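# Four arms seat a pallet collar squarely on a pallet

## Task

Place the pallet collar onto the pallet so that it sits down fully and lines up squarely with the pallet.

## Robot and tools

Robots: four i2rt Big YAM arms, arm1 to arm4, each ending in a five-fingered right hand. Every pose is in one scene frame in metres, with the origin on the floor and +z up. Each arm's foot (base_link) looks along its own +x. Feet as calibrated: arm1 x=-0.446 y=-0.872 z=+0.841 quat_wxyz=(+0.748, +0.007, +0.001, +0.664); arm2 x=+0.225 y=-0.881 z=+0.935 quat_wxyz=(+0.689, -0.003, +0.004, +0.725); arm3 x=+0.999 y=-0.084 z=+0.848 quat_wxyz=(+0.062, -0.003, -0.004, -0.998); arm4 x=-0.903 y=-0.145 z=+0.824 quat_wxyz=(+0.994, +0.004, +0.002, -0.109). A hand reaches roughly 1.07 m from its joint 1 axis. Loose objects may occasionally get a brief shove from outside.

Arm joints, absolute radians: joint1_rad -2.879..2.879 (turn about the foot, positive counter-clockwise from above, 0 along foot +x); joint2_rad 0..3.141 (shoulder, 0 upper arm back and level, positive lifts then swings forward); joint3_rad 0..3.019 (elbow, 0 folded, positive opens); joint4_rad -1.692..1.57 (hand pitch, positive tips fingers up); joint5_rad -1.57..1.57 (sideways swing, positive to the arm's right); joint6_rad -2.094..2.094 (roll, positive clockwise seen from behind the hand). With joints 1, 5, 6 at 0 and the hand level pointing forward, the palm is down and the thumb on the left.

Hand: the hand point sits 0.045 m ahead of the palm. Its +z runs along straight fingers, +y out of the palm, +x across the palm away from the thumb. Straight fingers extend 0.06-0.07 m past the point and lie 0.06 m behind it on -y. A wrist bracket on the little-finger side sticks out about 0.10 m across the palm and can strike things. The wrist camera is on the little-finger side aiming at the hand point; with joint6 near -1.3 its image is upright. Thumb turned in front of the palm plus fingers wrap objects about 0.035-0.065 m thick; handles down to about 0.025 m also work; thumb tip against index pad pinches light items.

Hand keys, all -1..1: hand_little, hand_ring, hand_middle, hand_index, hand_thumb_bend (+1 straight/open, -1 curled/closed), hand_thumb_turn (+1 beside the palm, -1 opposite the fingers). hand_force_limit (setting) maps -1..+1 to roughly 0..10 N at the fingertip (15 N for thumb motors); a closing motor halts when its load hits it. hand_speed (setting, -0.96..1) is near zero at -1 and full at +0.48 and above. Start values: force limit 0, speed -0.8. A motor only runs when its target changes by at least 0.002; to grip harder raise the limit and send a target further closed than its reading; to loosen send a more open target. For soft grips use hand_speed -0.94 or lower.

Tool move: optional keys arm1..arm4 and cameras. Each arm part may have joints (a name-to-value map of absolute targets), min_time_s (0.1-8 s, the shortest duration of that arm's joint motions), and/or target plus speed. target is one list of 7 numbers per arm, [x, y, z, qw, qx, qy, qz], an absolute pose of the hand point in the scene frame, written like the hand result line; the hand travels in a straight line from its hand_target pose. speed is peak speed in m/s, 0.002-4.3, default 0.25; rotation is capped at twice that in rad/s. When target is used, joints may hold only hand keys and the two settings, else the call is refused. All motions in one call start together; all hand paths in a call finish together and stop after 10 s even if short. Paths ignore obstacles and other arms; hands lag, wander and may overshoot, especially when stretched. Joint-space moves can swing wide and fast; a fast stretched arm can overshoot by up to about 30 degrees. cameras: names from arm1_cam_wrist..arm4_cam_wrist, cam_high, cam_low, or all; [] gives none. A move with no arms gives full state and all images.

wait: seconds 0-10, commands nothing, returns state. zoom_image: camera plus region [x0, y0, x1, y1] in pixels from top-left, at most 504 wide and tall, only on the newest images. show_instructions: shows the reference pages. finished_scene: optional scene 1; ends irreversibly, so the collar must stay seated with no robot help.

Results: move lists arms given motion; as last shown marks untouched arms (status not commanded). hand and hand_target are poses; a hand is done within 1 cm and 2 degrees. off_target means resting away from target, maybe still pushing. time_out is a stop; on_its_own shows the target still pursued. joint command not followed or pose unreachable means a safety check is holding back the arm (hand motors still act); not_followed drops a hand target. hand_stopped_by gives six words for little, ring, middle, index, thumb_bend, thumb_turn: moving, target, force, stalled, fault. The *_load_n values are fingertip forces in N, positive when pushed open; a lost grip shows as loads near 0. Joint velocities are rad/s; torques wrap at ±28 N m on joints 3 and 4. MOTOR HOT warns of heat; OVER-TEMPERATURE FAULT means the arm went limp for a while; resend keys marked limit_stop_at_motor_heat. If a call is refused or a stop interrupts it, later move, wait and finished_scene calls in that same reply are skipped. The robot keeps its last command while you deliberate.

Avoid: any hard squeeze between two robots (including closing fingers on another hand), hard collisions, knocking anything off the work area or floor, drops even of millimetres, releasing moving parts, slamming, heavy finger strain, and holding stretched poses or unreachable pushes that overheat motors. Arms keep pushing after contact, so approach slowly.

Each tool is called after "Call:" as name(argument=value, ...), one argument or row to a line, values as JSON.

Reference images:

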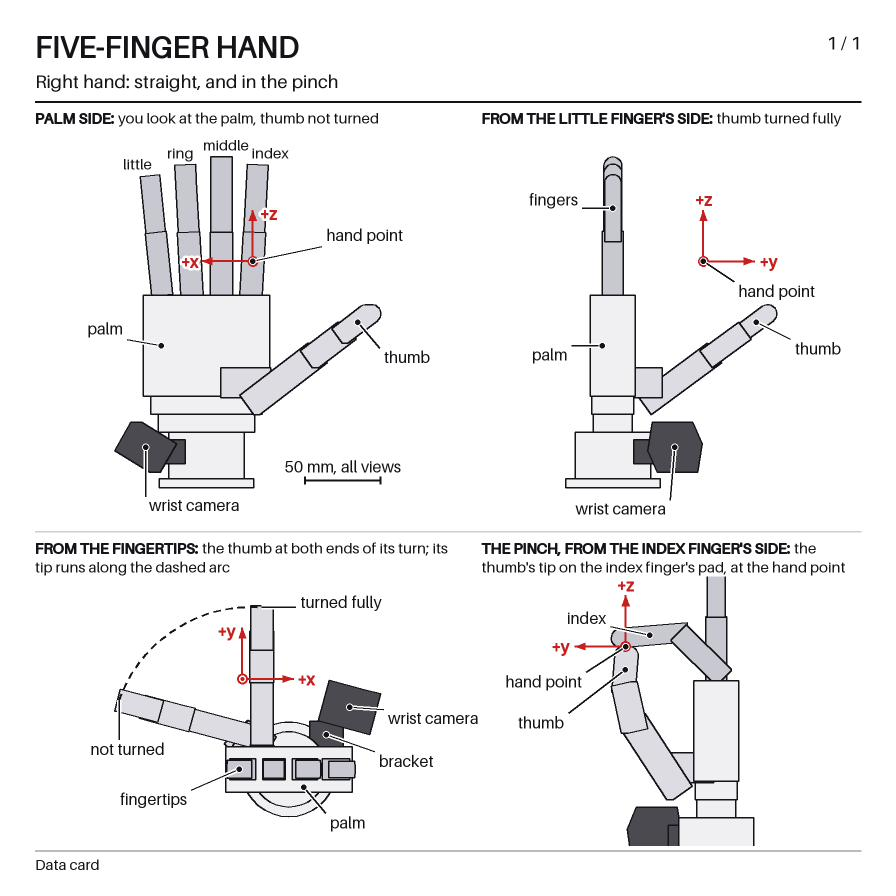

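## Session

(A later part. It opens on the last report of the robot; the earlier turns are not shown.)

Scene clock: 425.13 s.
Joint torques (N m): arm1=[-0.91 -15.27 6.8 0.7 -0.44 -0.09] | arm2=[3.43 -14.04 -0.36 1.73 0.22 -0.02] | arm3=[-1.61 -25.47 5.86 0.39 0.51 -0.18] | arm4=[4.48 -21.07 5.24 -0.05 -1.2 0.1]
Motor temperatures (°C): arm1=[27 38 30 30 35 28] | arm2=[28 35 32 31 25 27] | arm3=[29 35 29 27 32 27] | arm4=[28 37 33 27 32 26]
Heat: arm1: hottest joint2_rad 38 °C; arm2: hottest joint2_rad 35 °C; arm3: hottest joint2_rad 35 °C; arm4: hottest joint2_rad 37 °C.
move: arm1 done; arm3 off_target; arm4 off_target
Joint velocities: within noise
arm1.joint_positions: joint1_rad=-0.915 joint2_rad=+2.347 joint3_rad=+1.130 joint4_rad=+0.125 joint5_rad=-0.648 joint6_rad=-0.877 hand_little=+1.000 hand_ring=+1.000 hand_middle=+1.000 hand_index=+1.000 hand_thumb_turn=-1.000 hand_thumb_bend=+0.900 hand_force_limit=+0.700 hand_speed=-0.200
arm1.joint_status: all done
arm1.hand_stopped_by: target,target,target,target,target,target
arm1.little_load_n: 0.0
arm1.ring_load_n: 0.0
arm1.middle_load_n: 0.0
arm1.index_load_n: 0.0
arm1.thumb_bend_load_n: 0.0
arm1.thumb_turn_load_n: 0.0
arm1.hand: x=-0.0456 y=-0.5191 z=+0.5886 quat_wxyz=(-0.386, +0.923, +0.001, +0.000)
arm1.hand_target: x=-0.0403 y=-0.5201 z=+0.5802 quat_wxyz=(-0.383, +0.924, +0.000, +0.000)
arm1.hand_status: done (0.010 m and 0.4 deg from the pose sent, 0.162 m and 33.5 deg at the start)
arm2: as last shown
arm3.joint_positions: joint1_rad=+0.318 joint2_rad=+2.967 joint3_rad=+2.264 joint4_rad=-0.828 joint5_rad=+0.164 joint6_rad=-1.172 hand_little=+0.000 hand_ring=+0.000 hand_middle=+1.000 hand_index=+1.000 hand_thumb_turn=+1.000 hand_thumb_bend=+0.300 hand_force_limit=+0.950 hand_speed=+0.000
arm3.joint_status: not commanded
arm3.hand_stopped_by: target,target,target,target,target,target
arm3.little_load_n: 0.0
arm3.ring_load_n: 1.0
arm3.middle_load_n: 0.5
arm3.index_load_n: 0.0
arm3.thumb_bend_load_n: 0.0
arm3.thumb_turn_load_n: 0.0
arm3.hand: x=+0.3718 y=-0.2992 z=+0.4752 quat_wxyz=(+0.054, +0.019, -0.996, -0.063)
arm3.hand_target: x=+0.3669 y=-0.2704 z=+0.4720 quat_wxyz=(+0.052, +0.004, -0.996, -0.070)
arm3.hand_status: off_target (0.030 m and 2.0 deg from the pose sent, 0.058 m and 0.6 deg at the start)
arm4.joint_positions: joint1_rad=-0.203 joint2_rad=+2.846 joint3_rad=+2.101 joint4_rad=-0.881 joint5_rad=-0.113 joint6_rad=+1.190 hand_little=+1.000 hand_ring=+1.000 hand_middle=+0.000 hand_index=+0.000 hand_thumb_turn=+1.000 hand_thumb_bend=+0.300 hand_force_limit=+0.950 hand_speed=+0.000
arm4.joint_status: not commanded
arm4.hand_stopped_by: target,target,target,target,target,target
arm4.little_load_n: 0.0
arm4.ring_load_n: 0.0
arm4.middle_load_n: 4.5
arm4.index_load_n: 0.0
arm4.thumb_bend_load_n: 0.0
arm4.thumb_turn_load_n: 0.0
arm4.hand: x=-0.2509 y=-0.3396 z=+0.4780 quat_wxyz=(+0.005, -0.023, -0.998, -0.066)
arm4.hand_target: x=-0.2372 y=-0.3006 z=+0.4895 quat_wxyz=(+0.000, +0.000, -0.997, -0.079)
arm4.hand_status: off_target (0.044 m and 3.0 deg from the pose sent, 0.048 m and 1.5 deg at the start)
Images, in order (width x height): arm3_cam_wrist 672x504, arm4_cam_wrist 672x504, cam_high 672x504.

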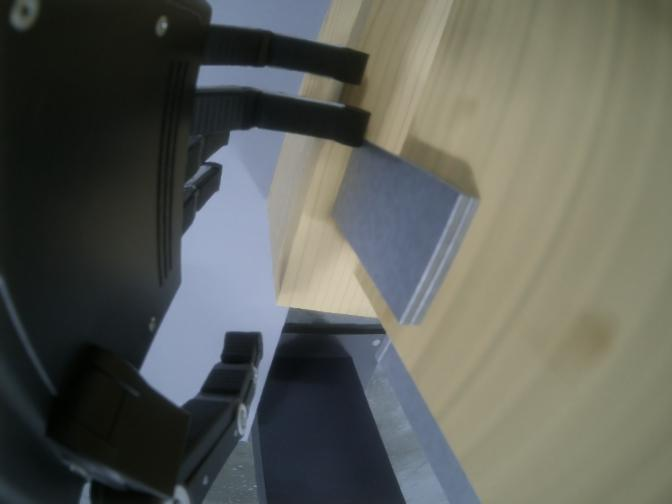

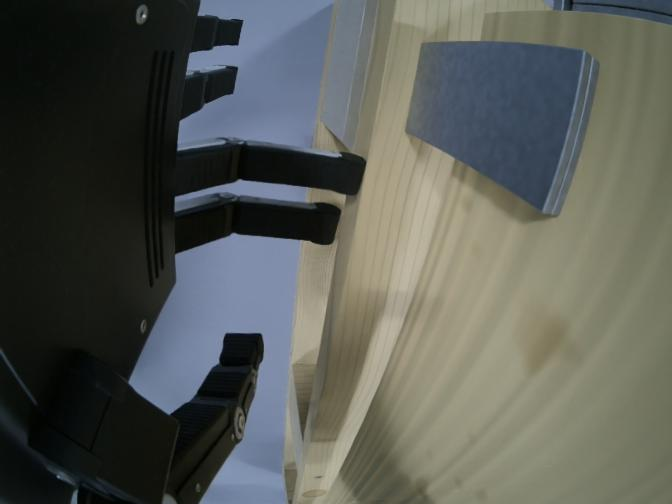

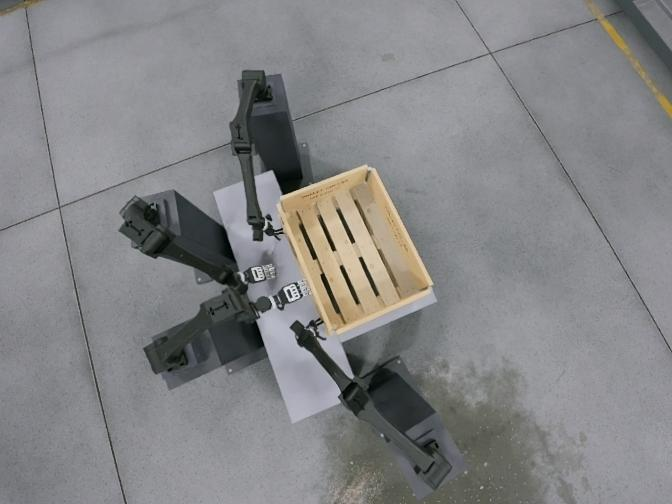

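Call:
move(
  arm1={"target":[-0.040,-0.520,0.440,0.3827,-0.9239,0,0],"speed":0.12},
  arm3={"target":[0.357,-0.328,0.472,-0.0522,-0.0036,0.9962,0.0697],"speed":0.06},
  arm4={"target":[-0.236,-0.355,0.500,0,0,0.9969,0.0785],"speed":0.06},
)

Call:
move(
  arm3={"target":[0.357,-0.268,0.472,-0.0522,-0.0036,0.9962,0.0697],"speed":0.06},
  arm4={"target":[-0.236,-0.300,0.492,0,0,0.9969,0.0785],"speed":0.06},
  cameras=["arm1_cam_wrist","arm3_cam_wrist","arm4_cam_wrist"],
)

Scene clock: 427.30 s.
Joint torques (N m): arm1=[-0.79 -17.03 4.96 1.26 -0.49 -0.07] | arm2=[3.84 -13.57 -0.39 1.58 0.22 -0.02] | arm3=[1.96 -23.77 10.17 -0.44 0.26 -0.04] | arm4=[-0.73 -19.08 8.92 -0.32 -0.28 -0.08]
Motor temperatures (°C): arm1=[27 38 30 30 35 28] | arm2=[28 35 32 30 25 27] | arm3=[29 35 30 27 31 27] | arm4=[28 37 33 27 32 26]
Heat: arm1: hottest joint2_rad 38 °C; arm2: hottest joint2_rad 35 °C; arm3: hottest joint2_rad 35 °C; arm4: hottest joint2_rad 37 °C.
move: arm1 done; arm3 off_target; arm4 off_target
Joint velocities: within noise
arm1.joint_positions: joint1_rad=-0.915 joint2_rad=+2.706 joint3_rad=+1.344 joint4_rad=+0.249 joint5_rad=-0.648 joint6_rad=-0.881 hand_little=+1.000 hand_ring=+1.000 hand_middle=+1.000 hand_index=+1.000 hand_thumb_turn=-1.000 hand_thumb_bend=+0.900 hand_force_limit=+0.700 hand_speed=-0.200
arm1.joint_status: not commanded
arm1.hand_stopped_by: target,target,target,target,target,target
arm1.little_load_n: 0.0
arm1.ring_load_n: -0.5
arm1.middle_load_n: 0.0
arm1.index_load_n: -0.5
arm1.thumb_bend_load_n: 0.0
arm1.thumb_turn_load_n: 0.0
arm1.hand: x=-0.0465 y=-0.5181 z=+0.4478 quat_wxyz=(-0.381, +0.924, -0.001, -0.007)
arm1.hand_target: x=-0.0401 y=-0.5202 z=+0.4402 quat_wxyz=(-0.383, +0.924, +0.000, +0.000)
arm1.hand_status: done (0.010 m and 0.9 deg from the pose sent, 0.149 m and 0.4 deg at the start)
arm2: as last shown
arm3.joint_positions: joint1_rad=+0.334 joint2_rad=+3.063 joint3_rad=+2.509 joint4_rad=-0.978 joint5_rad=+0.173 joint6_rad=-1.121 hand_little=+0.000 hand_ring=+0.000 hand_middle=+1.000 hand_index=+1.000 hand_thumb_turn=+1.000 hand_thumb_bend=+0.300 hand_force_limit=+0.950 hand_speed=+0.000
arm3.joint_status: not commanded
arm3.hand_stopped_by: target,target,target,target,target,target
arm3.little_load_n: 0.0
arm3.ring_load_n: 0.0
arm3.middle_load_n: 0.0
arm3.index_load_n: 0.0
arm3.thumb_bend_load_n: 0.0
arm3.thumb_turn_load_n: -0.5
arm3.hand: x=+0.3497 y=-0.3228 z=+0.4849 quat_wxyz=(+0.058, +0.002, -0.996, -0.065)
arm3.hand_target: x=+0.3572 y=-0.3277 z=+0.4724 quat_wxyz=(+0.053, +0.004, -0.996, -0.069)
arm3.hand_status: off_target (0.016 m and 0.8 deg from the pose sent, 0.033 m and 2.0 deg at the start)
arm4.joint_positions: joint1_rad=-0.216 joint2_rad=+2.854 joint3_rad=+2.177 joint4_rad=-0.969 joint5_rad=-0.135 joint6_rad=+1.136 hand_little=+1.000 hand_ring=+1.000 hand_middle=+0.000 hand_index=+0.000 hand_thumb_turn=+1.000 hand_thumb_bend=+0.300 hand_force_limit=+0.950 hand_speed=+0.000
arm4.joint_status: not commanded
arm4.hand_stopped_by: target,target,target,target,target,target
arm4.little_load_n: 0.0
arm4.ring_load_n: 0.0
arm4.middle_load_n: 0.0
arm4.index_load_n: 0.0
arm4.thumb_bend_load_n: 0.0
arm4.thumb_turn_load_n: 0.0
arm4.hand: x=-0.2440 y=-0.3478 z=+0.4969 quat_wxyz=(+0.007, -0.003, -0.997, -0.081)
arm4.hand_target: x=-0.2362 y=-0.3550 z=+0.5003 quat_wxyz=(+0.000, +0.000, -0.997, -0.078)
arm4.hand_status: off_target (0.011 m and 1.0 deg from the pose sent, 0.031 m and 3.0 deg at the start)
pictures: none

Scene clock: 428.90 s.
Joint torques (N m): arm1=[-1.38 -16.5 4.89 1.2 -0.45 -0.1] | arm2=[3.9 -13.86 -0.36 1.7 0.21 -0.02] | arm3=[1.2 -25.99 6.35 0.65 0.16 -0.16] | arm4=[0.32 -20.66 5.72 0.55 -0.25 0.14]
Motor temperatures (°C): arm1=[27 38 30 30 34 28] | arm2=[28 35 32 30 25 27] | arm3=[29 35 30 27 31 27] | arm4=[28 37 32 27 31 26]
Heat: arm1: hottest joint2_rad 38 °C; arm2: hottest joint2_rad 35 °C; arm3: hottest joint2_rad 35 °C; arm4: hottest joint2_rad 37 °C.
move: arm3 done; arm4 off_target
Joint velocities: within noise
arm1, arm2: as last shown
arm1.ring_load_n: 0.0
arm1.middle_load_n: -0.5
arm1.index_load_n: 0.0
arm3.joint_positions: joint1_rad=+0.272 joint2_rad=+2.994 joint3_rad=+2.317 joint4_rad=-0.867 joint5_rad=+0.173 joint6_rad=-1.179 hand_little=+0.000 hand_ring=+0.000 hand_middle=+1.000 hand_index=+1.000 hand_thumb_turn=+1.000 hand_thumb_bend=+0.300 hand_force_limit=+0.950 hand_speed=+0.000
arm3.joint_status: not commanded
arm3.hand_stopped_by: target,target,target,target,target,target
arm3.little_load_n: 0.0
arm3.ring_load_n: 0.0
arm3.middle_load_n: 0.0
arm3.index_load_n: 0.0
arm3.thumb_bend_load_n: 0.0
arm3.thumb_turn_load_n: 0.0
arm3.hand: x=+0.3590 y=-0.2701 z=+0.4736 quat_wxyz=(+0.048, +0.001, -0.996, -0.070)
arm3.hand_target: x=+0.3569 y=-0.2680 z=+0.4722 quat_wxyz=(+0.052, +0.003, -0.996, -0.070)
arm3.hand_status: done (0.003 m and 0.5 deg from the pose sent, 0.057 m and 0.8 deg at the start)
arm4.joint_positions: joint1_rad=-0.155 joint2_rad=+2.837 joint3_rad=+2.093 joint4_rad=-0.898 joint5_rad=-0.141 joint6_rad=+1.188 hand_little=+1.000 hand_ring=+1.000 hand_middle=+0.000 hand_index=+0.000 hand_thumb_turn=+1.000 hand_thumb_bend=+0.300 hand_force_limit=+0.950 hand_speed=+0.000
arm4.joint_status: not commanded
arm4.hand_stopped_by: target,target,target,target,target,target
arm4.little_load_n: 0.0
arm4.ring_load_n: 0.0
arm4.middle_load_n: 0.0
arm4.index_load_n: -0.5
arm4.thumb_bend_load_n: 0.0
arm4.thumb_turn_load_n: 0.0
arm4.hand: x=-0.2442 y=-0.3011 z=+0.4847 quat_wxyz=(+0.009, +0.002, -0.997, -0.082)
arm4.hand_target: x=-0.2362 y=-0.2999 z=+0.4920 quat_wxyz=(+0.000, +0.000, -0.997, -0.079)
arm4.hand_status: off_target (0.011 m and 1.1 deg from the pose sent, 0.049 m and 1.0 deg at the start)
Images, in order (width x height): arm1_cam_wrist 672x504, arm3_cam_wrist 672x504, arm4_cam_wrist 672x504.

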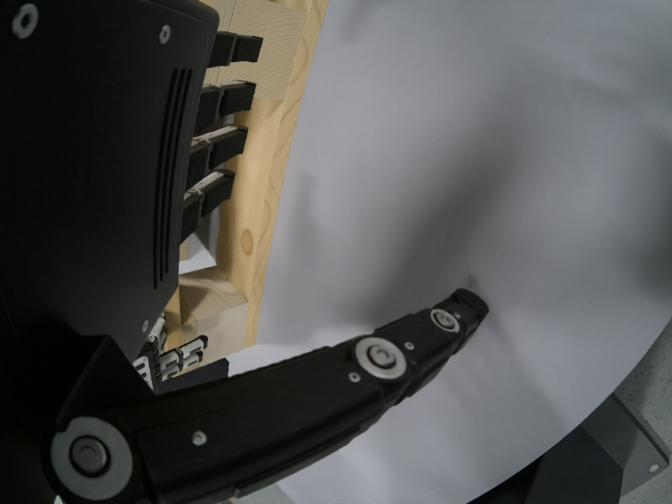

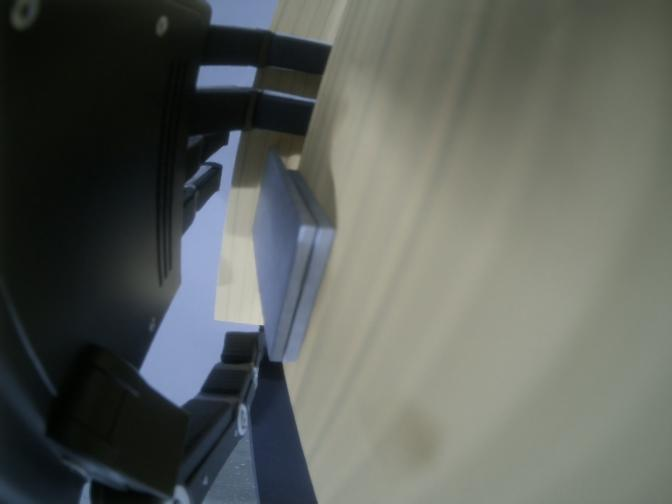

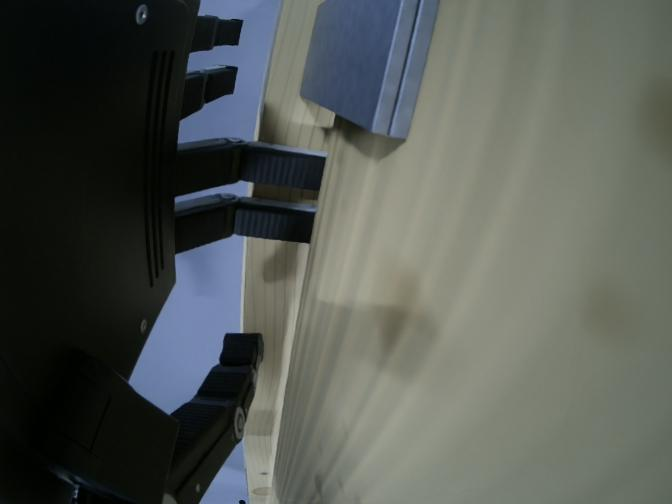

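Call:
move(
  arm1={"target":[-0.035,-0.455,0.430,0.3827,-0.9239,0,0],"speed":0.1},
  cameras=["arm1_cam_wrist","cam_high"],
)

Scene clock: 430.50 s.
Joint torques (N m): arm1=[-0.44 -17.2 6.3 0.59 -0.43 0.07] | arm2=[3.9 -13.63 -0.24 1.68 0.21 -0.02] | arm3=[1.79 -25.29 6.46 0.61 0.19 -0.18] | arm4=[0.26 -20.66 5.7 0.57 -0.25 0.14]
Motor temperatures (°C): arm1=[27 38 30 30 34 28] | arm2=[28 35 32 30 25 27] | arm3=[29 35 30 27 31 27] | arm4=[28 37 32 27 31 26]
Heat: arm1: hottest joint2_rad 38 °C; arm2: hottest joint2_rad 35 °C; arm3: hottest joint2_rad 35 °C; arm4: hottest joint2_rad 37 °C.
move: arm1 off_target
Joint velocities: within noise
arm1.joint_positions: joint1_rad=-0.826 joint2_rad=+2.748 joint3_rad=+1.477 joint4_rad=+0.249 joint5_rad=-0.602 joint6_rad=-0.790 hand_little=+1.000 hand_ring=+1.000 hand_middle=+1.000 hand_index=+1.000 hand_thumb_turn=-1.000 hand_thumb_bend=+0.900 hand_force_limit=+0.700 hand_speed=-0.200
arm1.joint_status: not commanded
arm1.hand_stopped_by: target,target,target,target,target,target
arm1.little_load_n: 0.0
arm1.ring_load_n: 0.0
arm1.middle_load_n: 0.0
arm1.index_load_n: 0.0
arm1.thumb_bend_load_n: 0.0
arm1.thumb_turn_load_n: 0.0
arm1.hand: x=-0.0307 y=-0.4524 z=+0.4446 quat_wxyz=(-0.389, +0.921, +0.006, +0.008)
arm1.hand_target: x=-0.0352 y=-0.4552 z=+0.4306 quat_wxyz=(-0.383, +0.924, +0.000, +0.000)
arm1.hand_status: off_target (0.015 m and 1.4 deg from the pose sent, 0.067 m and 0.9 deg at the start)
arm2, arm3, arm4: as last shown
arm2.index_load_n: -0.5
arm3.joint_positions: joint1_rad=+0.272 joint2_rad=+2.994 joint3_rad=+2.317 joint4_rad=-0.867 joint5_rad=+0.173 joint6_rad=-1.180 hand_little=+0.000 hand_ring=+0.000 hand_middle=+1.000 hand_index=+1.000 hand_thumb_turn=+1.000 hand_thumb_bend=+0.300 hand_force_limit=+0.950 hand_speed=+0.000
arm3.ring_load_n: -0.5
arm3.hand: x=+0.3590 y=-0.2701 z=+0.4737 quat_wxyz=(+0.048, +0.001, -0.996, -0.070)
Images, in order (width x height): arm1_cam_wrist 672x504, cam_high 672x504.

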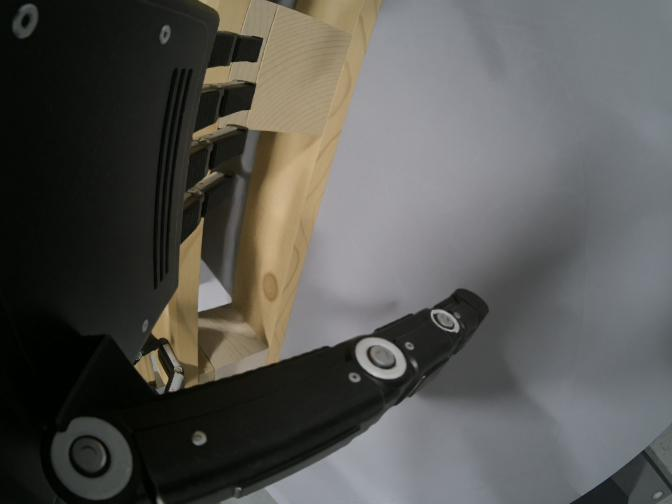

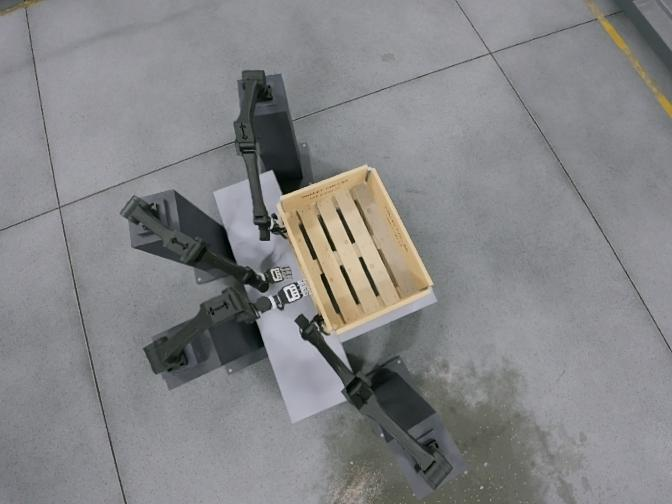

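Call:
move(
  arm1={"target":[0.000,-0.455,0.428,0.3827,-0.9239,0,0],"speed":0.1},
  arm2={"target":[0.140,-0.275,0.715,0.629,-0.776,-0.034,0.028],"speed":0.15},
)

Call:
move(
  arm1={"target":[0.000,-0.405,0.424,0.3827,-0.9239,0,0],"speed":0.06},
  arm2={"target":[0.140,-0.272,0.634,0.629,-0.776,-0.034,0.028],"speed":0.12},
  cameras=["arm1_cam_wrist","arm2_cam_wrist","cam_high"],
)

Scene clock: 431.83 s.
Joint torques (N m): arm1=[-0.38 -17.96 7.16 0.99 -0.63 -0.05] | arm2=[2.32 -14.39 1.55 0.85 0.01 -0.18] | arm3=[1.73 -26.17 6.54 0.57 0.27 -0.19] | arm4=[0.32 -20.6 5.7 0.55 -0.25 0.14]
Motor temperatures (°C): arm1=[27 38 30 30 34 28] | arm2=[28 35 32 30 25 27] | arm3=[29 35 30 27 31 27] | arm4=[28 37 32 27 31 26]
Heat: arm1: hottest joint2_rad 38 °C; arm2: hottest joint2_rad 35 °C; arm3: hottest joint2_rad 35 °C; arm4: hottest joint2_rad 37 °C.
move: arm1 off_target; arm2 done
Joint velocities: within noise
arm1.joint_positions: joint1_rad=-0.859 joint2_rad=+2.776 joint3_rad=+1.582 joint4_rad=+0.148 joint5_rad=-0.614 joint6_rad=-0.812 hand_little=+1.000 hand_ring=+1.000 hand_middle=+1.000 hand_index=+1.000 hand_thumb_turn=-1.000 hand_thumb_bend=+0.900 hand_force_limit=+0.700 hand_speed=-0.200
arm1.joint_status: not commanded
arm1.hand_stopped_by: target,target,target,target,target,target
arm1.little_load_n: 0.0
arm1.ring_load_n: 0.0
arm1.middle_load_n: 0.0
arm1.index_load_n: 0.0
arm1.thumb_bend_load_n: 0.0
arm1.thumb_turn_load_n: 0.0
arm1.hand: x=+0.0031 y=-0.4520 z=+0.4426 quat_wxyz=(-0.386, +0.922, -0.001, +0.006)
arm1.hand_target: x=-0.0005 y=-0.4554 z=+0.4284 quat_wxyz=(-0.383, +0.924, +0.000, +0.000)
arm1.hand_status: off_target (0.015 m and 0.8 deg from the pose sent, 0.035 m and 1.3 deg at the start)
arm2.joint_positions: joint1_rad=+0.039 joint2_rad=+2.577 joint3_rad=+0.951 joint4_rad=+1.425 joint5_rad=+0.003 joint6_rad=+0.003 hand_little=+0.350 hand_ring=+0.350 hand_middle=+0.350 hand_index=+0.350 hand_thumb_turn=-1.000 hand_thumb_bend=+0.900 hand_force_limit=+0.600 hand_speed=-0.200
arm2.joint_status: not commanded
arm2.hand_stopped_by: target,target,target,target,target,target
arm2.little_load_n: 0.0
arm2.ring_load_n: 0.0
arm2.middle_load_n: 0.0
arm2.index_load_n: 0.0
arm2.thumb_bend_load_n: 0.0
arm2.thumb_turn_load_n: 0.0
arm2.hand: x=+0.1400 y=-0.2799 z=+0.7113 quat_wxyz=(-0.628, +0.777, +0.032, -0.029)
arm2.hand_target: x=+0.1399 y=-0.2750 z=+0.7151 quat_wxyz=(-0.629, +0.776, +0.034, -0.028)
arm2.hand_status: done (0.006 m and 0.3 deg from the pose sent, 0.062 m and 1.4 deg at the start)
arm3, arm4: as last shown
arm3.ring_load_n: 0.5
pictures: none

Scene clock: 433.37 s.
Joint torques (N m): arm1=[-0.26 -18.9 8.18 0.65 -0.33 0.05] | arm2=[2.37 -13.45 1.57 2.13 -0.02 -0.19] | arm3=[0.73 -25.58 6.42 0.47 0.19 -0.19] | arm4=[0.26 -20.54 5.71 0.55 -0.25 0.14]
Motor temperatures (°C): arm1=[27 38 30 30 34 28] | arm2=[28 34 32 30 25 27] | arm3=[29 36 30 27 31 27] | arm4=[28 37 32 27 31 26]
Heat: arm1: hottest joint2_rad 38 °C; arm2: hottest joint2_rad 34 °C; arm3: hottest joint2_rad 36 °C; arm4: hottest joint2_rad 37 °C.
move: arm1 off_target; arm2 done
Joint velocities: within noise
arm1.joint_positions: joint1_rad=-0.797 joint2_rad=+2.817 joint3_rad=+1.689 joint4_rad=+0.120 joint5_rad=-0.586 joint6_rad=-0.756 hand_little=+1.000 hand_ring=+1.000 hand_middle=+1.000 hand_index=+1.000 hand_thumb_turn=-1.000 hand_thumb_bend=+0.900 hand_force_limit=+0.700 hand_speed=-0.200
arm1.joint_status: not commanded
arm1.hand_stopped_by: target,target,target,target,target,target
arm1.little_load_n: 0.0
arm1.ring_load_n: 0.0
arm1.middle_load_n: 0.0
arm1.index_load_n: -0.5
arm1.thumb_bend_load_n: 0.0
arm1.thumb_turn_load_n: 0.0
arm1.hand: x=+0.0047 y=-0.4054 z=+0.4391 quat_wxyz=(-0.388, +0.922, +0.004, +0.007)
arm1.hand_target: x=-0.0003 y=-0.4054 z=+0.4246 quat_wxyz=(-0.383, +0.924, +0.000, +0.000)
arm1.hand_status: off_target (0.016 m and 1.1 deg from the pose sent, 0.051 m and 0.8 deg at the start)
arm2.joint_positions: joint1_rad=+0.039 joint2_rad=+2.779 joint3_rad=+1.116 joint4_rad=+1.440 joint5_rad=+0.003 joint6_rad=+0.003 hand_little=+0.350 hand_ring=+0.350 hand_middle=+0.350 hand_index=+0.350 hand_thumb_turn=-1.000 hand_thumb_bend=+0.900 hand_force_limit=+0.600 hand_speed=-0.200
arm2.joint_status: not commanded
arm2.hand_stopped_by: target,target,target,target,target,target
arm2.little_load_n: 0.0
arm2.ring_load_n: 0.0
arm2.middle_load_n: 0.0
arm2.index_load_n: 0.0
arm2.thumb_bend_load_n: 0.0
arm2.thumb_turn_load_n: 0.0
arm2.hand: x=+0.1392 y=-0.2752 z=+0.6326 quat_wxyz=(-0.620, +0.784, +0.032, -0.029)
arm2.hand_target: x=+0.1399 y=-0.2720 z=+0.6342 quat_wxyz=(-0.629, +0.776, +0.034, -0.028)
arm2.hand_status: done (0.004 m and 1.4 deg from the pose sent, 0.078 m and 0.3 deg at the start)
arm3, arm4: as last shown
arm3.ring_load_n: 0.0
Images, in order (width x height): arm1_cam_wrist 672x504, arm2_cam_wrist 672x504, cam_high 672x504.

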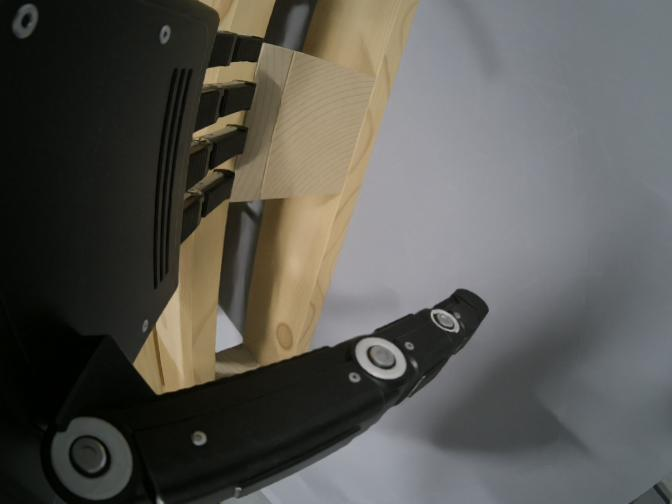

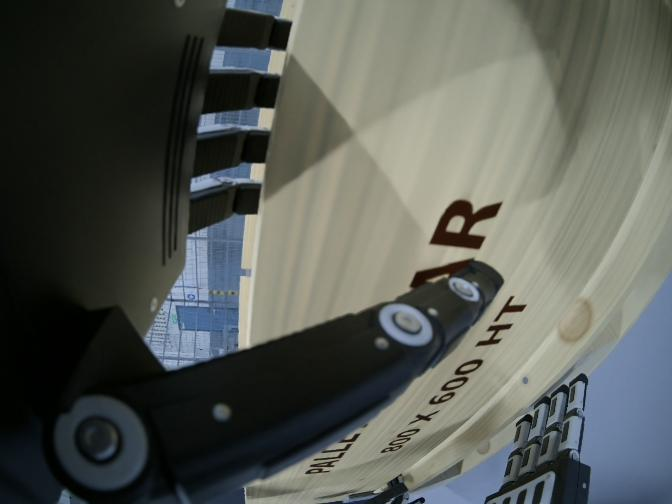

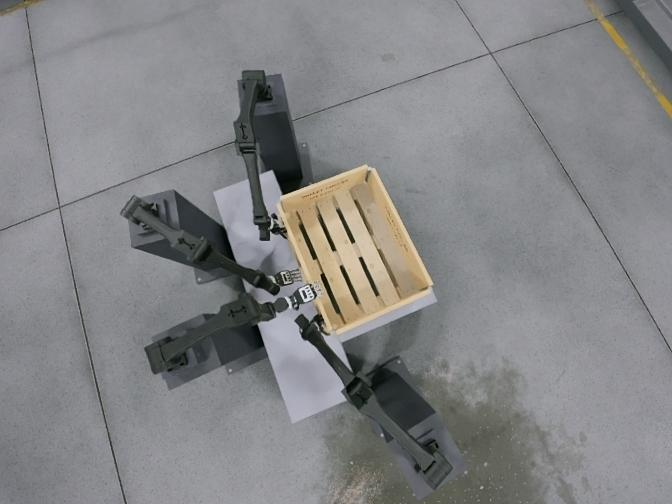

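Call:
move(
  arm1={"target":[0.000,-0.375,0.422,0.3827,-0.9239,0,0],"speed":0.05},
  arm2={"joints":{"hand_force_limit":0.0,"hand_speed":-0.85,"hand_little":-0.5,"hand_ring":-0.5,"hand_middle":-0.5,"hand_index":-0.5,"hand_thumb_bend":0.0}},
)

Call:
move(
  arm1={"target":[0.000,-0.350,0.422,0.3827,-0.9239,0,0],"speed":0.04},
  arm2={"joints":{"hand_force_limit":0.6,"hand_little":-0.55,"hand_ring":-0.55,"hand_middle":-0.55,"hand_index":-0.55,"hand_thumb_bend":-0.05}},
  cameras=["arm1_cam_wrist","arm2_cam_wrist","cam_low"],
)

Scene clock: 437.40 s.
Joint torques (N m): arm1=[2.26 -19.66 9.87 1.24 -0.5 0.07] | arm2=[2.61 -13.57 0.4 2.18 0.07 -0.2] | arm3=[1.44 -25.99 6.61 0.62 0.21 -0.21] | arm4=[0.26 -20.54 5.71 0.55 -0.25 0.14]
Motor temperatures (°C): arm1=[27 37 30 30 33 28] | arm2=[28 34 32 30 25 27] | arm3=[29 36 30 27 30 27] | arm4=[28 38 32 27 31 26]
Heat: arm1: hottest joint2_rad 37 °C; arm2: hottest joint2_rad 34 °C; arm3: hottest joint2_rad 36 °C; arm4: hottest joint2_rad 38 °C.
move: arm1 off_target; arm2 off_target
Joint velocities: within noise
arm1.joint_positions: joint1_rad=-0.789 joint2_rad=+2.844 joint3_rad=+1.742 joint4_rad=+0.084 joint5_rad=-0.562 joint6_rad=-0.720 hand_little=+1.000 hand_ring=+1.000 hand_middle=+1.000 hand_index=+1.000 hand_thumb_turn=-1.000 hand_thumb_bend=+0.900 hand_force_limit=+0.700 hand_speed=-0.200
arm1.joint_status: not commanded
arm1.hand_stopped_by: target,target,target,target,target,target
arm1.little_load_n: 0.0
arm1.ring_load_n: 0.0
arm1.middle_load_n: -3.0
arm1.index_load_n: 0.0
arm1.thumb_bend_load_n: 0.0
arm1.thumb_turn_load_n: 0.0
arm1.hand: x=+0.0084 y=-0.3981 z=+0.4315 quat_wxyz=(-0.378, +0.926, -0.014, +0.003)
arm1.hand_target: x=-0.0011 y=-0.3762 z=+0.4232 quat_wxyz=(-0.383, +0.924, +0.000, +0.000)
arm1.hand_status: off_target (0.026 m and 1.7 deg from the pose sent, 0.035 m and 1.1 deg at the start)
arm2.joint_positions: joint1_rad=+0.039 joint2_rad=+2.779 joint3_rad=+1.134 joint4_rad=+1.440 joint5_rad=+0.000 joint6_rad=+0.003 hand_little=-0.301 hand_ring=-0.244 hand_middle=-0.204 hand_index=-0.204 hand_thumb_turn=-1.000 hand_thumb_bend=+0.598 hand_force_limit=+0.000 hand_speed=-0.850
arm2.joint_status: hand_little off_target (ended at -0.301, target -0.500); hand_ring off_target (ended at -0.244, target -0.500); hand_middle off_target (ended at -0.204, target -0.500); hand_index off_target (ended at -0.204, target -0.500); hand_thumb_bend off_target (ended at +0.598, target +0.000); the others done
arm2.hand_stopped_by: force,force,force,force,force,target
arm2.little_load_n: 6.5
arm2.ring_load_n: 6.0
arm2.middle_load_n: 5.0
arm2.index_load_n: 5.0
arm2.thumb_bend_load_n: 8.5
arm2.thumb_turn_load_n: 0.5
arm2.hand: x=+0.1380 y=-0.2666 z=+0.6363 quat_wxyz=(-0.627, +0.778, +0.033, -0.030)
arm2.hand_target: x=+0.1399 y=-0.2721 z=+0.6341 quat_wxyz=(-0.629, +0.776, +0.034, -0.028)
arm2.hand_status: not commanded
arm3, arm4: as last shown
arm3.little_load_n: -0.5
pictures: none

Scene clock: 438.57 s.
Joint torques (N m): arm1=[3.49 -19.37 11.73 1.73 -0.54 0.13] | arm2=[2.55 -13.74 0.42 2.14 0.07 -0.21] | arm3=[0.97 -26.23 6.41 0.64 0.22 -0.25] | arm4=[0.26 -20.6 5.7 0.54 -0.25 0.14]
Motor temperatures (°C): arm1=[27 37 31 30 33 28] | arm2=[28 34 32 30 25 27] | arm3=[29 36 30 27 30 27] | arm4=[28 38 32 27 31 26]
Heat: arm1: hottest joint2_rad 37 °C; arm2: hottest joint2_rad 34 °C; arm3: hottest joint2_rad 36 °C; arm4: hottest joint2_rad 38 °C.
move: arm1 off_target; arm2 off_target
Joint velocities: within noise
arm1.joint_positions: joint1_rad=-0.783 joint2_rad=+2.860 joint3_rad=+1.777 joint4_rad=+0.050 joint5_rad=-0.544 joint6_rad=-0.694 hand_little=+1.000 hand_ring=+1.000 hand_middle=+1.000 hand_index=+1.000 hand_thumb_turn=-1.000 hand_thumb_bend=+0.900 hand_force_limit=+0.700 hand_speed=-0.200
arm1.joint_status: not commanded
arm1.hand_stopped_by: target,target,target,target,target,target
arm1.little_load_n: 0.0
arm1.ring_load_n: 0.0
arm1.middle_load_n: -5.5
arm1.index_load_n: -1.0
arm1.thumb_bend_load_n: 0.0
arm1.thumb_turn_load_n: 0.0
arm1.hand: x=+0.0092 y=-0.3953 z=+0.4264 quat_wxyz=(-0.367, +0.930, -0.028, -0.002)
arm1.hand_target: x=-0.0027 y=-0.3528 z=+0.4250 quat_wxyz=(-0.383, +0.924, +0.000, +0.000)
arm1.hand_status: off_target (0.046 m and 3.7 deg from the pose sent, 0.050 m and 1.7 deg at the start)
arm2.joint_positions: joint1_rad=+0.039 joint2_rad=+2.779 joint3_rad=+1.134 joint4_rad=+1.440 joint5_rad=+0.000 joint6_rad=+0.003 hand_little=-0.325 hand_ring=-0.268 hand_middle=-0.228 hand_index=-0.228 hand_thumb_turn=-1.000 hand_thumb_bend=+0.591 hand_force_limit=+0.600 hand_speed=-0.850
arm2.joint_status: hand_little off_target (ended at -0.325, target -0.550); hand_ring off_target (ended at -0.268, target -0.550); hand_middle off_target (ended at -0.228, target -0.550); hand_index off_target (ended at -0.228, target -0.550); hand_thumb_bend off_target (ended at +0.591, target -0.050); the others done
arm2.hand_stopped_by: force,force,force,force,force,target
arm2.little_load_n: 8.5
arm2.ring_load_n: 8.5
arm2.middle_load_n: 9.5
arm2.index_load_n: 7.5
arm2.thumb_bend_load_n: 13.0
arm2.thumb_turn_load_n: 0.0
arm2.hand: x=+0.1380 y=-0.2666 z=+0.6363 quat_wxyz=(-0.627, +0.778, +0.033, -0.030)
arm2.hand_target: x=+0.1399 y=-0.2721 z=+0.6341 quat_wxyz=(-0.629, +0.776, +0.034, -0.028)
arm2.hand_status: not commanded
arm3, arm4: as last shown
arm3.little_load_n: 0.0
arm4.little_load_n: 0.5
Images, in order (width x height): arm1_cam_wrist 672x504, arm2_cam_wrist 672x504, cam_low 672x504.

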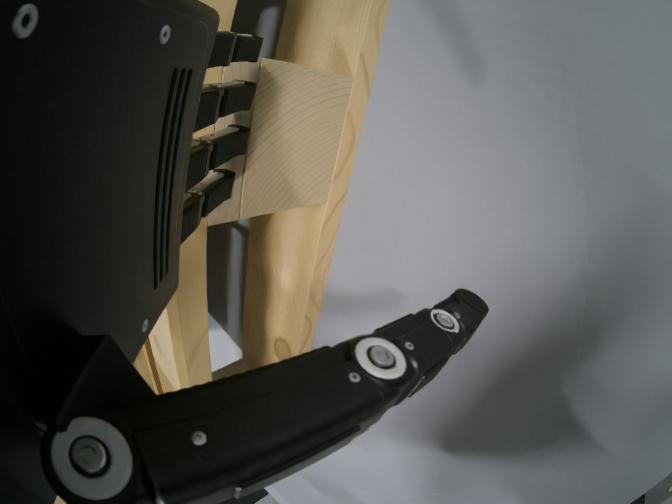

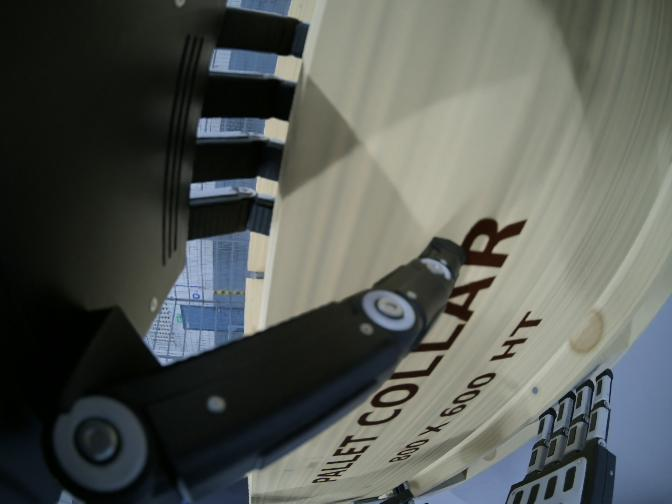

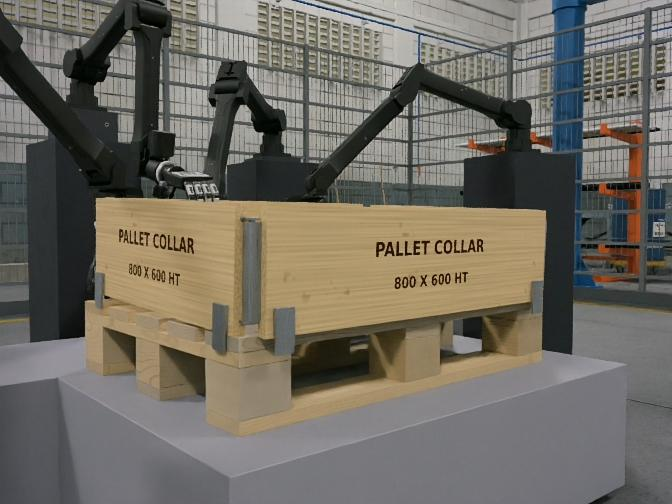

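Call:
move(
  arm1={"target":[-0.005,-0.405,0.424,0.3827,-0.9239,0,0],"speed":0.06,"joints":{"hand_middle":0.85,"hand_ring":0.95,"hand_index":0.97}},
)

Call:
move(
  arm1={"target":[-0.005,-0.345,0.432,0.3827,-0.9239,0,0],"speed":0.05},
  cameras=["arm1_cam_wrist"],
)

Scene clock: 440.23 s.
Joint torques (N m): arm1=[-0.67 -22.18 4.71 1.59 -0.61 -0.06] | arm2=[2.43 -13.27 0.43 2.14 0.07 -0.18] | arm3=[0.67 -25.64 6.41 0.64 0.25 -0.2] | arm4=[0.26 -20.66 5.7 0.54 -0.25 0.14]
Motor temperatures (°C): arm1=[27 38 31 30 33 28] | arm2=[28 34 32 30 25 27] | arm3=[29 36 30 27 30 27] | arm4=[28 38 32 27 30 26]
Heat: arm1: hottest joint2_rad 38 °C; arm2: hottest joint2_rad 34 °C; arm3: hottest joint2_rad 36 °C; arm4: hottest joint2_rad 38 °C.
move: arm1 done
Joint velocities: within noise
arm1.joint_positions: joint1_rad=-0.783 joint2_rad=+2.860 joint3_rad=+1.713 joint4_rad=+0.110 joint5_rad=-0.577 joint6_rad=-0.736 hand_little=+1.000 hand_ring=+0.950 hand_middle=+0.850 hand_index=+0.969 hand_thumb_turn=-1.000 hand_thumb_bend=+0.900 hand_force_limit=+0.700 hand_speed=-0.200
arm1.joint_status: all done
arm1.hand_stopped_by: target,target,target,target,target,target
arm1.little_load_n: 0.0
arm1.ring_load_n: -0.5
arm1.middle_load_n: 0.0
arm1.index_load_n: 0.0
arm1.thumb_bend_load_n: 0.0
arm1.thumb_turn_load_n: 0.0
arm1.hand: x=-0.0118 y=-0.4067 z=+0.4171 quat_wxyz=(-0.376, +0.926, -0.004, -0.008)
arm1.hand_target: x=-0.0050 y=-0.4049 z=+0.4240 quat_wxyz=(-0.383, +0.924, +0.000, +0.000)
arm1.hand_status: done (0.010 m and 1.3 deg from the pose sent, 0.017 m and 3.7 deg at the start)
arm2, arm3, arm4: as last shown
arm2.ring_load_n: 8.0
arm2.index_load_n: 8.0
arm4.little_load_n: 0.0
pictures: none

Scene clock: 441.93 s.
Joint torques (N m): arm1=[2.96 -21.01 11.66 1.62 -0.33 0.15] | arm2=[2.43 -13.68 0.39 2.19 0.08 -0.19] | arm3=[0.62 -25.47 6.56 0.72 0.19 -0.2] | arm4=[0.26 -20.6 5.7 0.55 -0.25 0.15]
Motor temperatures (°C): arm1=[27 38 31 30 33 28] | arm2=[28 34 32 30 25 27] | arm3=[29 37 30 27 30 27] | arm4=[28 38 32 27 30 26]
Heat: arm1: hottest joint2_rad 38 °C; arm2: hottest joint2_rad 34 °C; arm3: hottest joint2_rad 37 °C; arm4: hottest joint2_rad 38 °C.
move: arm1 off_target
Joint velocities: within noise
arm1.joint_positions: joint1_rad=-0.758 joint2_rad=+2.859 joint3_rad=+1.750 joint4_rad=+0.052 joint5_rad=-0.546 joint6_rad=-0.685 hand_little=+1.000 hand_ring=+0.950 hand_middle=+0.850 hand_index=+0.969 hand_thumb_turn=-1.000 hand_thumb_bend=+0.900 hand_force_limit=+0.700 hand_speed=-0.200
arm1.joint_status: not commanded
arm1.hand_stopped_by: target,target,target,target,target,target
arm1.little_load_n: 0.0
arm1.ring_load_n: 0.0
arm1.middle_load_n: 0.0
arm1.index_load_n: -7.0
arm1.thumb_bend_load_n: 0.0
arm1.thumb_turn_load_n: 0.0
arm1.hand: x=-0.0153 y=-0.3927 z=+0.4214 quat_wxyz=(-0.361, +0.932, -0.023, -0.018)
arm1.hand_target: x=-0.0078 y=-0.3470 z=+0.4355 quat_wxyz=(-0.384, +0.923, +0.000, -0.001)
arm1.hand_status: off_target (0.050 m and 4.3 deg from the pose sent, 0.064 m and 1.3 deg at the start)
arm2, arm3, arm4: as last shown
arm2.ring_load_n: 8.5
arm2.index_load_n: 7.5
Images, in order (width x height): arm1_cam_wrist 672x504.

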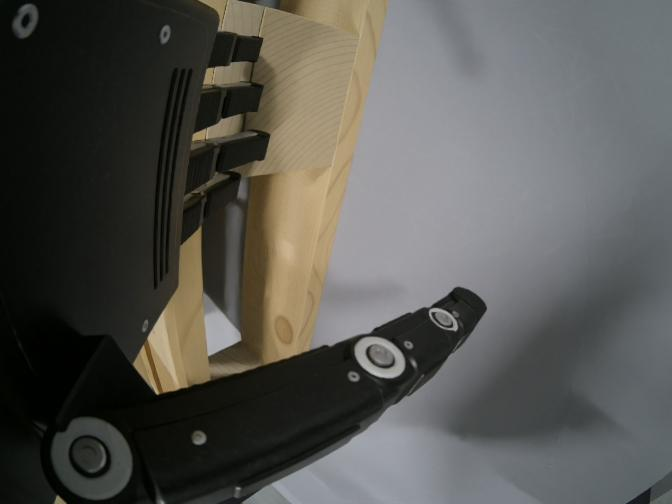

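Call:
move(
  arm3={"target":[0.357,-0.268,0.495,-0.0522,-0.0036,0.9962,0.0697],"speed":0.05,"joints":{"hand_force_limit":0.95,"hand_speed":-0.85,"hand_ring":-0.25,"hand_little":-0.25}},
  arm4={"target":[-0.236,-0.300,0.510,0,0,0.9969,0.0785],"speed":0.05,"joints":{"hand_force_limit":0.95,"hand_speed":-0.85,"hand_index":-0.25,"hand_middle":-0.25}},
)

Call:
move(
  arm3={"target":[0.357,-0.268,0.540,-0.0522,-0.0036,0.9962,0.0697],"speed":0.05},
  arm4={"target":[-0.236,-0.300,0.555,0,0,0.9969,0.0785],"speed":0.05},
  arm2={"target":[0.140,-0.285,0.652,0.629,-0.776,-0.034,0.028],"speed":0.03},
  cameras=["cam_low","arm3_cam_wrist","arm4_cam_wrist"],
)

Call:
zoom_image(
  camera="cam_low",
  region=[60, 260, 380, 440],
)

Scene clock: 443.37 s.
Joint torques (N m): arm1=[2.55 -21.19 11.74 1.78 -0.31 0.19] | arm2=[2.49 -13.63 0.39 2.19 0.06 -0.19] | arm3=[1.49 -28.1 6.26 -0.65 0.53 0.02] | arm4=[0.15 -22.24 6.08 -0.47 -0.64 -0.06]
Motor temperatures (°C): arm1=[27 38 31 30 32 28] | arm2=[28 34 32 30 25 27] | arm3=[29 37 30 27 30 27] | arm4=[28 38 32 27 30 26]
Heat: arm1: hottest joint2_rad 38 °C; arm2: hottest joint2_rad 34 °C; arm3: hottest joint2_rad 37 °C; arm4: hottest joint2_rad 38 °C.
move: arm3 off_target; arm4 off_target
Joint velocities: within noise
arm1, arm2: as last shown
arm1.joint_positions: joint1_rad=-0.758 joint2_rad=+2.859 joint3_rad=+1.750 joint4_rad=+0.051 joint5_rad=-0.546 joint6_rad=-0.685 hand_little=+1.000 hand_ring=+0.950 hand_middle=+0.850 hand_index=+0.969 hand_thumb_turn=-1.000 hand_thumb_bend=+0.900 hand_force_limit=+0.700 hand_speed=-0.200
arm1.hand: x=-0.0154 y=-0.3927 z=+0.4213 quat_wxyz=(-0.361, +0.932, -0.024, -0.018)
arm1.hand_target: x=-0.0079 y=-0.3470 z=+0.4355 quat_wxyz=(-0.384, +0.924, +0.000, -0.001)
arm2.little_load_n: 8.0
arm2.ring_load_n: 8.0
arm3.joint_positions: joint1_rad=+0.270 joint2_rad=+2.969 joint3_rad=+2.260 joint4_rad=-0.836 joint5_rad=+0.163 joint6_rad=-1.203 hand_little=-0.248 hand_ring=-0.249 hand_middle=+1.000 hand_index=+1.000 hand_thumb_turn=+1.000 hand_thumb_bend=+0.300 hand_force_limit=+0.950 hand_speed=-0.850
arm3.joint_status: all done
arm3.hand_stopped_by: target,target,target,target,target,target
arm3.little_load_n: 8.0
arm3.ring_load_n: 3.5
arm3.middle_load_n: 0.0
arm3.index_load_n: 0.0
arm3.thumb_bend_load_n: 0.0
arm3.thumb_turn_load_n: 0.0
arm3.hand: x=+0.3651 y=-0.2662 z=+0.4732 quat_wxyz=(+0.045, +0.011, -0.997, -0.067)
arm3.hand_target: x=+0.3569 y=-0.2680 z=+0.4944 quat_wxyz=(+0.052, +0.004, -0.996, -0.070)
arm3.hand_status: off_target (0.023 m and 1.2 deg from the pose sent, 0.022 m and 0.5 deg at the start)
arm4.joint_positions: joint1_rad=-0.153 joint2_rad=+2.820 joint3_rad=+2.055 joint4_rad=-0.883 joint5_rad=-0.129 joint6_rad=+1.207 hand_little=+1.000 hand_ring=+1.000 hand_middle=-0.218 hand_index=-0.249 hand_thumb_turn=+1.000 hand_thumb_bend=+0.300 hand_force_limit=+0.950 hand_speed=-0.850
arm4.joint_status: hand_middle off_target (ended at -0.218, target -0.250); the others done
arm4.hand_stopped_by: target,target,force,target,target,target
arm4.little_load_n: 0.0
arm4.ring_load_n: 0.0
arm4.middle_load_n: 5.5
arm4.index_load_n: 3.5
arm4.thumb_bend_load_n: 0.0
arm4.thumb_turn_load_n: 0.0
arm4.hand: x=-0.2513 y=-0.2994 z=+0.4838 quat_wxyz=(+0.015, -0.007, -0.997, -0.078)
arm4.hand_target: x=-0.2362 y=-0.2998 z=+0.5095 quat_wxyz=(+0.000, +0.000, -0.997, -0.079)
arm4.hand_status: off_target (0.030 m and 1.9 deg from the pose sent, 0.027 m and 1.1 deg at the start)
pictures: none

Scene clock: 444.80 s.
Joint torques (N m): arm1=[2.9 -21.01 11.69 1.74 -0.34 0.17] | arm2=[3.55 -14.74 -2.45 2.81 0.02 -0.17] | arm3=[1.32 -30.92 5.74 -1.62 0.86 0.1] | arm4=[-0.26 -25.47 5.78 -1.99 -0.8 -0.3]
Motor temperatures (°C): arm1=[27 38 31 30 32 28] | arm2=[28 34 32 30 25 27] | arm3=[28 37 30 27 30 27] | arm4=[28 38 32 27 30 26]
Heat: arm1: hottest joint2_rad 38 °C; arm2: hottest joint2_rad 34 °C; arm3: hottest joint2_rad 37 °C; arm4: hottest joint2_rad 38 °C.
move: arm2 off_target; arm3 off_target; arm4 off_target
Joint velocities: within noise
arm1: as last shown
arm2.joint_positions: joint1_rad=+0.030 joint2_rad=+2.750 joint3_rad=+1.108 joint4_rad=+1.446 joint5_rad=+0.003 joint6_rad=+0.002 hand_little=-0.325 hand_ring=-0.267 hand_middle=-0.228 hand_index=-0.228 hand_thumb_turn=-1.000 hand_thumb_bend=+0.591 hand_force_limit=+0.600 hand_speed=-0.850
arm2.joint_status: not commanded
arm2.hand_stopped_by: force,force,force,force,force,target
arm2.little_load_n: 14.0
arm2.ring_load_n: 11.5
arm2.middle_load_n: 12.0
arm2.index_load_n: 9.5
arm2.thumb_bend_load_n: 13.0
arm2.thumb_turn_load_n: 0.0
arm2.hand: x=+0.1443 y=-0.2657 z=+0.6491 quat_wxyz=(-0.630, +0.776, +0.028, -0.026)
arm2.hand_target: x=+0.1400 y=-0.2841 z=+0.6515 quat_wxyz=(-0.629, +0.776, +0.034, -0.028)
arm2.hand_status: off_target (0.020 m and 0.7 deg from the pose sent, 0.024 m and 0.5 deg at the start)
arm3.joint_positions: joint1_rad=+0.269 joint2_rad=+2.910 joint3_rad=+2.179 joint4_rad=-0.823 joint5_rad=+0.154 joint6_rad=-1.212 hand_little=-0.248 hand_ring=-0.248 hand_middle=+1.000 hand_index=+1.000 hand_thumb_turn=+1.000 hand_thumb_bend=+0.300 hand_force_limit=+0.950 hand_speed=-0.850
arm3.joint_status: not commanded
arm3.hand_stopped_by: target,target,target,target,target,target
arm3.little_load_n: 10.5
arm3.ring_load_n: 6.5
arm3.middle_load_n: 0.0
arm3.index_load_n: 0.0
arm3.thumb_bend_load_n: 0.0
arm3.thumb_turn_load_n: 0.0
arm3.hand: x=+0.3727 y=-0.2636 z=+0.4898 quat_wxyz=(+0.039, +0.016, -0.997, -0.064)
arm3.hand_target: x=+0.3566 y=-0.2681 z=+0.5372 quat_wxyz=(+0.052, +0.004, -0.996, -0.069)
arm3.hand_status: off_target (0.053 m and 2.2 deg from the pose sent, 0.067 m and 1.2 deg at the start)
arm4.joint_positions: joint1_rad=-0.147 joint2_rad=+2.773 joint3_rad=+1.998 joint4_rad=-0.877 joint5_rad=-0.124 joint6_rad=+1.231 hand_little=+1.000 hand_ring=+1.000 hand_middle=-0.218 hand_index=-0.249 hand_thumb_turn=+1.000 hand_thumb_bend=+0.300 hand_force_limit=+0.950 hand_speed=-0.850
arm4.joint_status: not commanded
arm4.hand_stopped_by: target,target,force,target,target,target
arm4.little_load_n: 0.0
arm4.ring_load_n: 0.0
arm4.middle_load_n: 8.5
arm4.index_load_n: 6.5
arm4.thumb_bend_load_n: 0.0
arm4.thumb_turn_load_n: 0.0
arm4.hand: x=-0.2551 y=-0.2955 z=+0.4990 quat_wxyz=(+0.018, -0.016, -0.997, -0.076)
arm4.hand_target: x=-0.2358 y=-0.2997 z=+0.5519 quat_wxyz=(+0.000, +0.000, -0.997, -0.078)
arm4.hand_status: off_target (0.059 m and 2.8 deg from the pose sent, 0.073 m and 1.9 deg at the start)
pictures: arm3_cam_wrist, arm4_cam_wrist, cam_low
Images, in order (width x height): arm3_cam_wrist 672x504, arm4_cam_wrist 672x504, cam_low 672x504.

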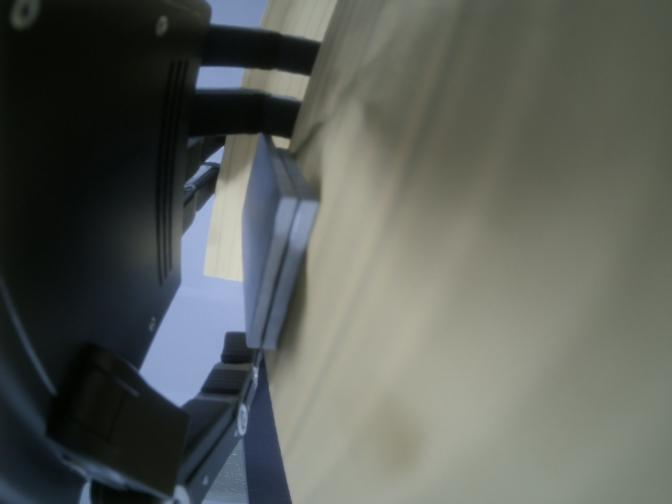

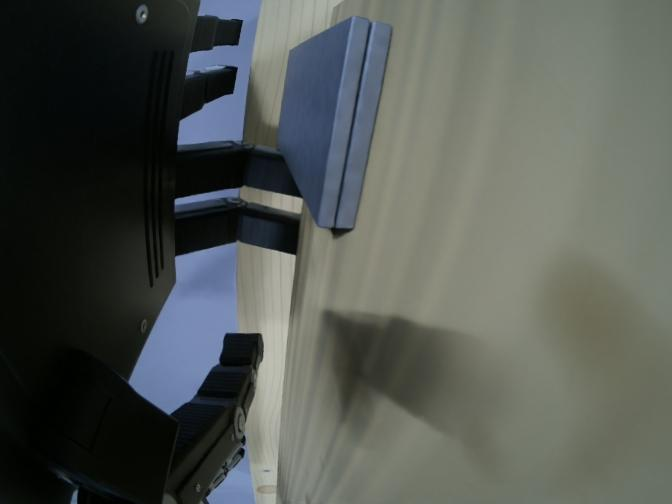

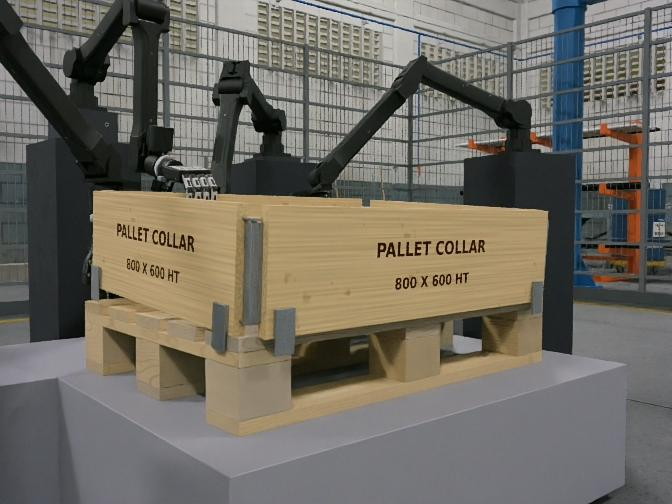

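Scaled by 1.575 from the camera's image (finer frame: 960x720).

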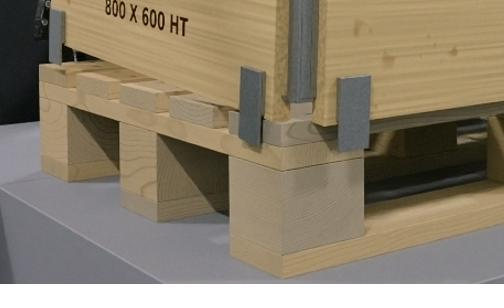

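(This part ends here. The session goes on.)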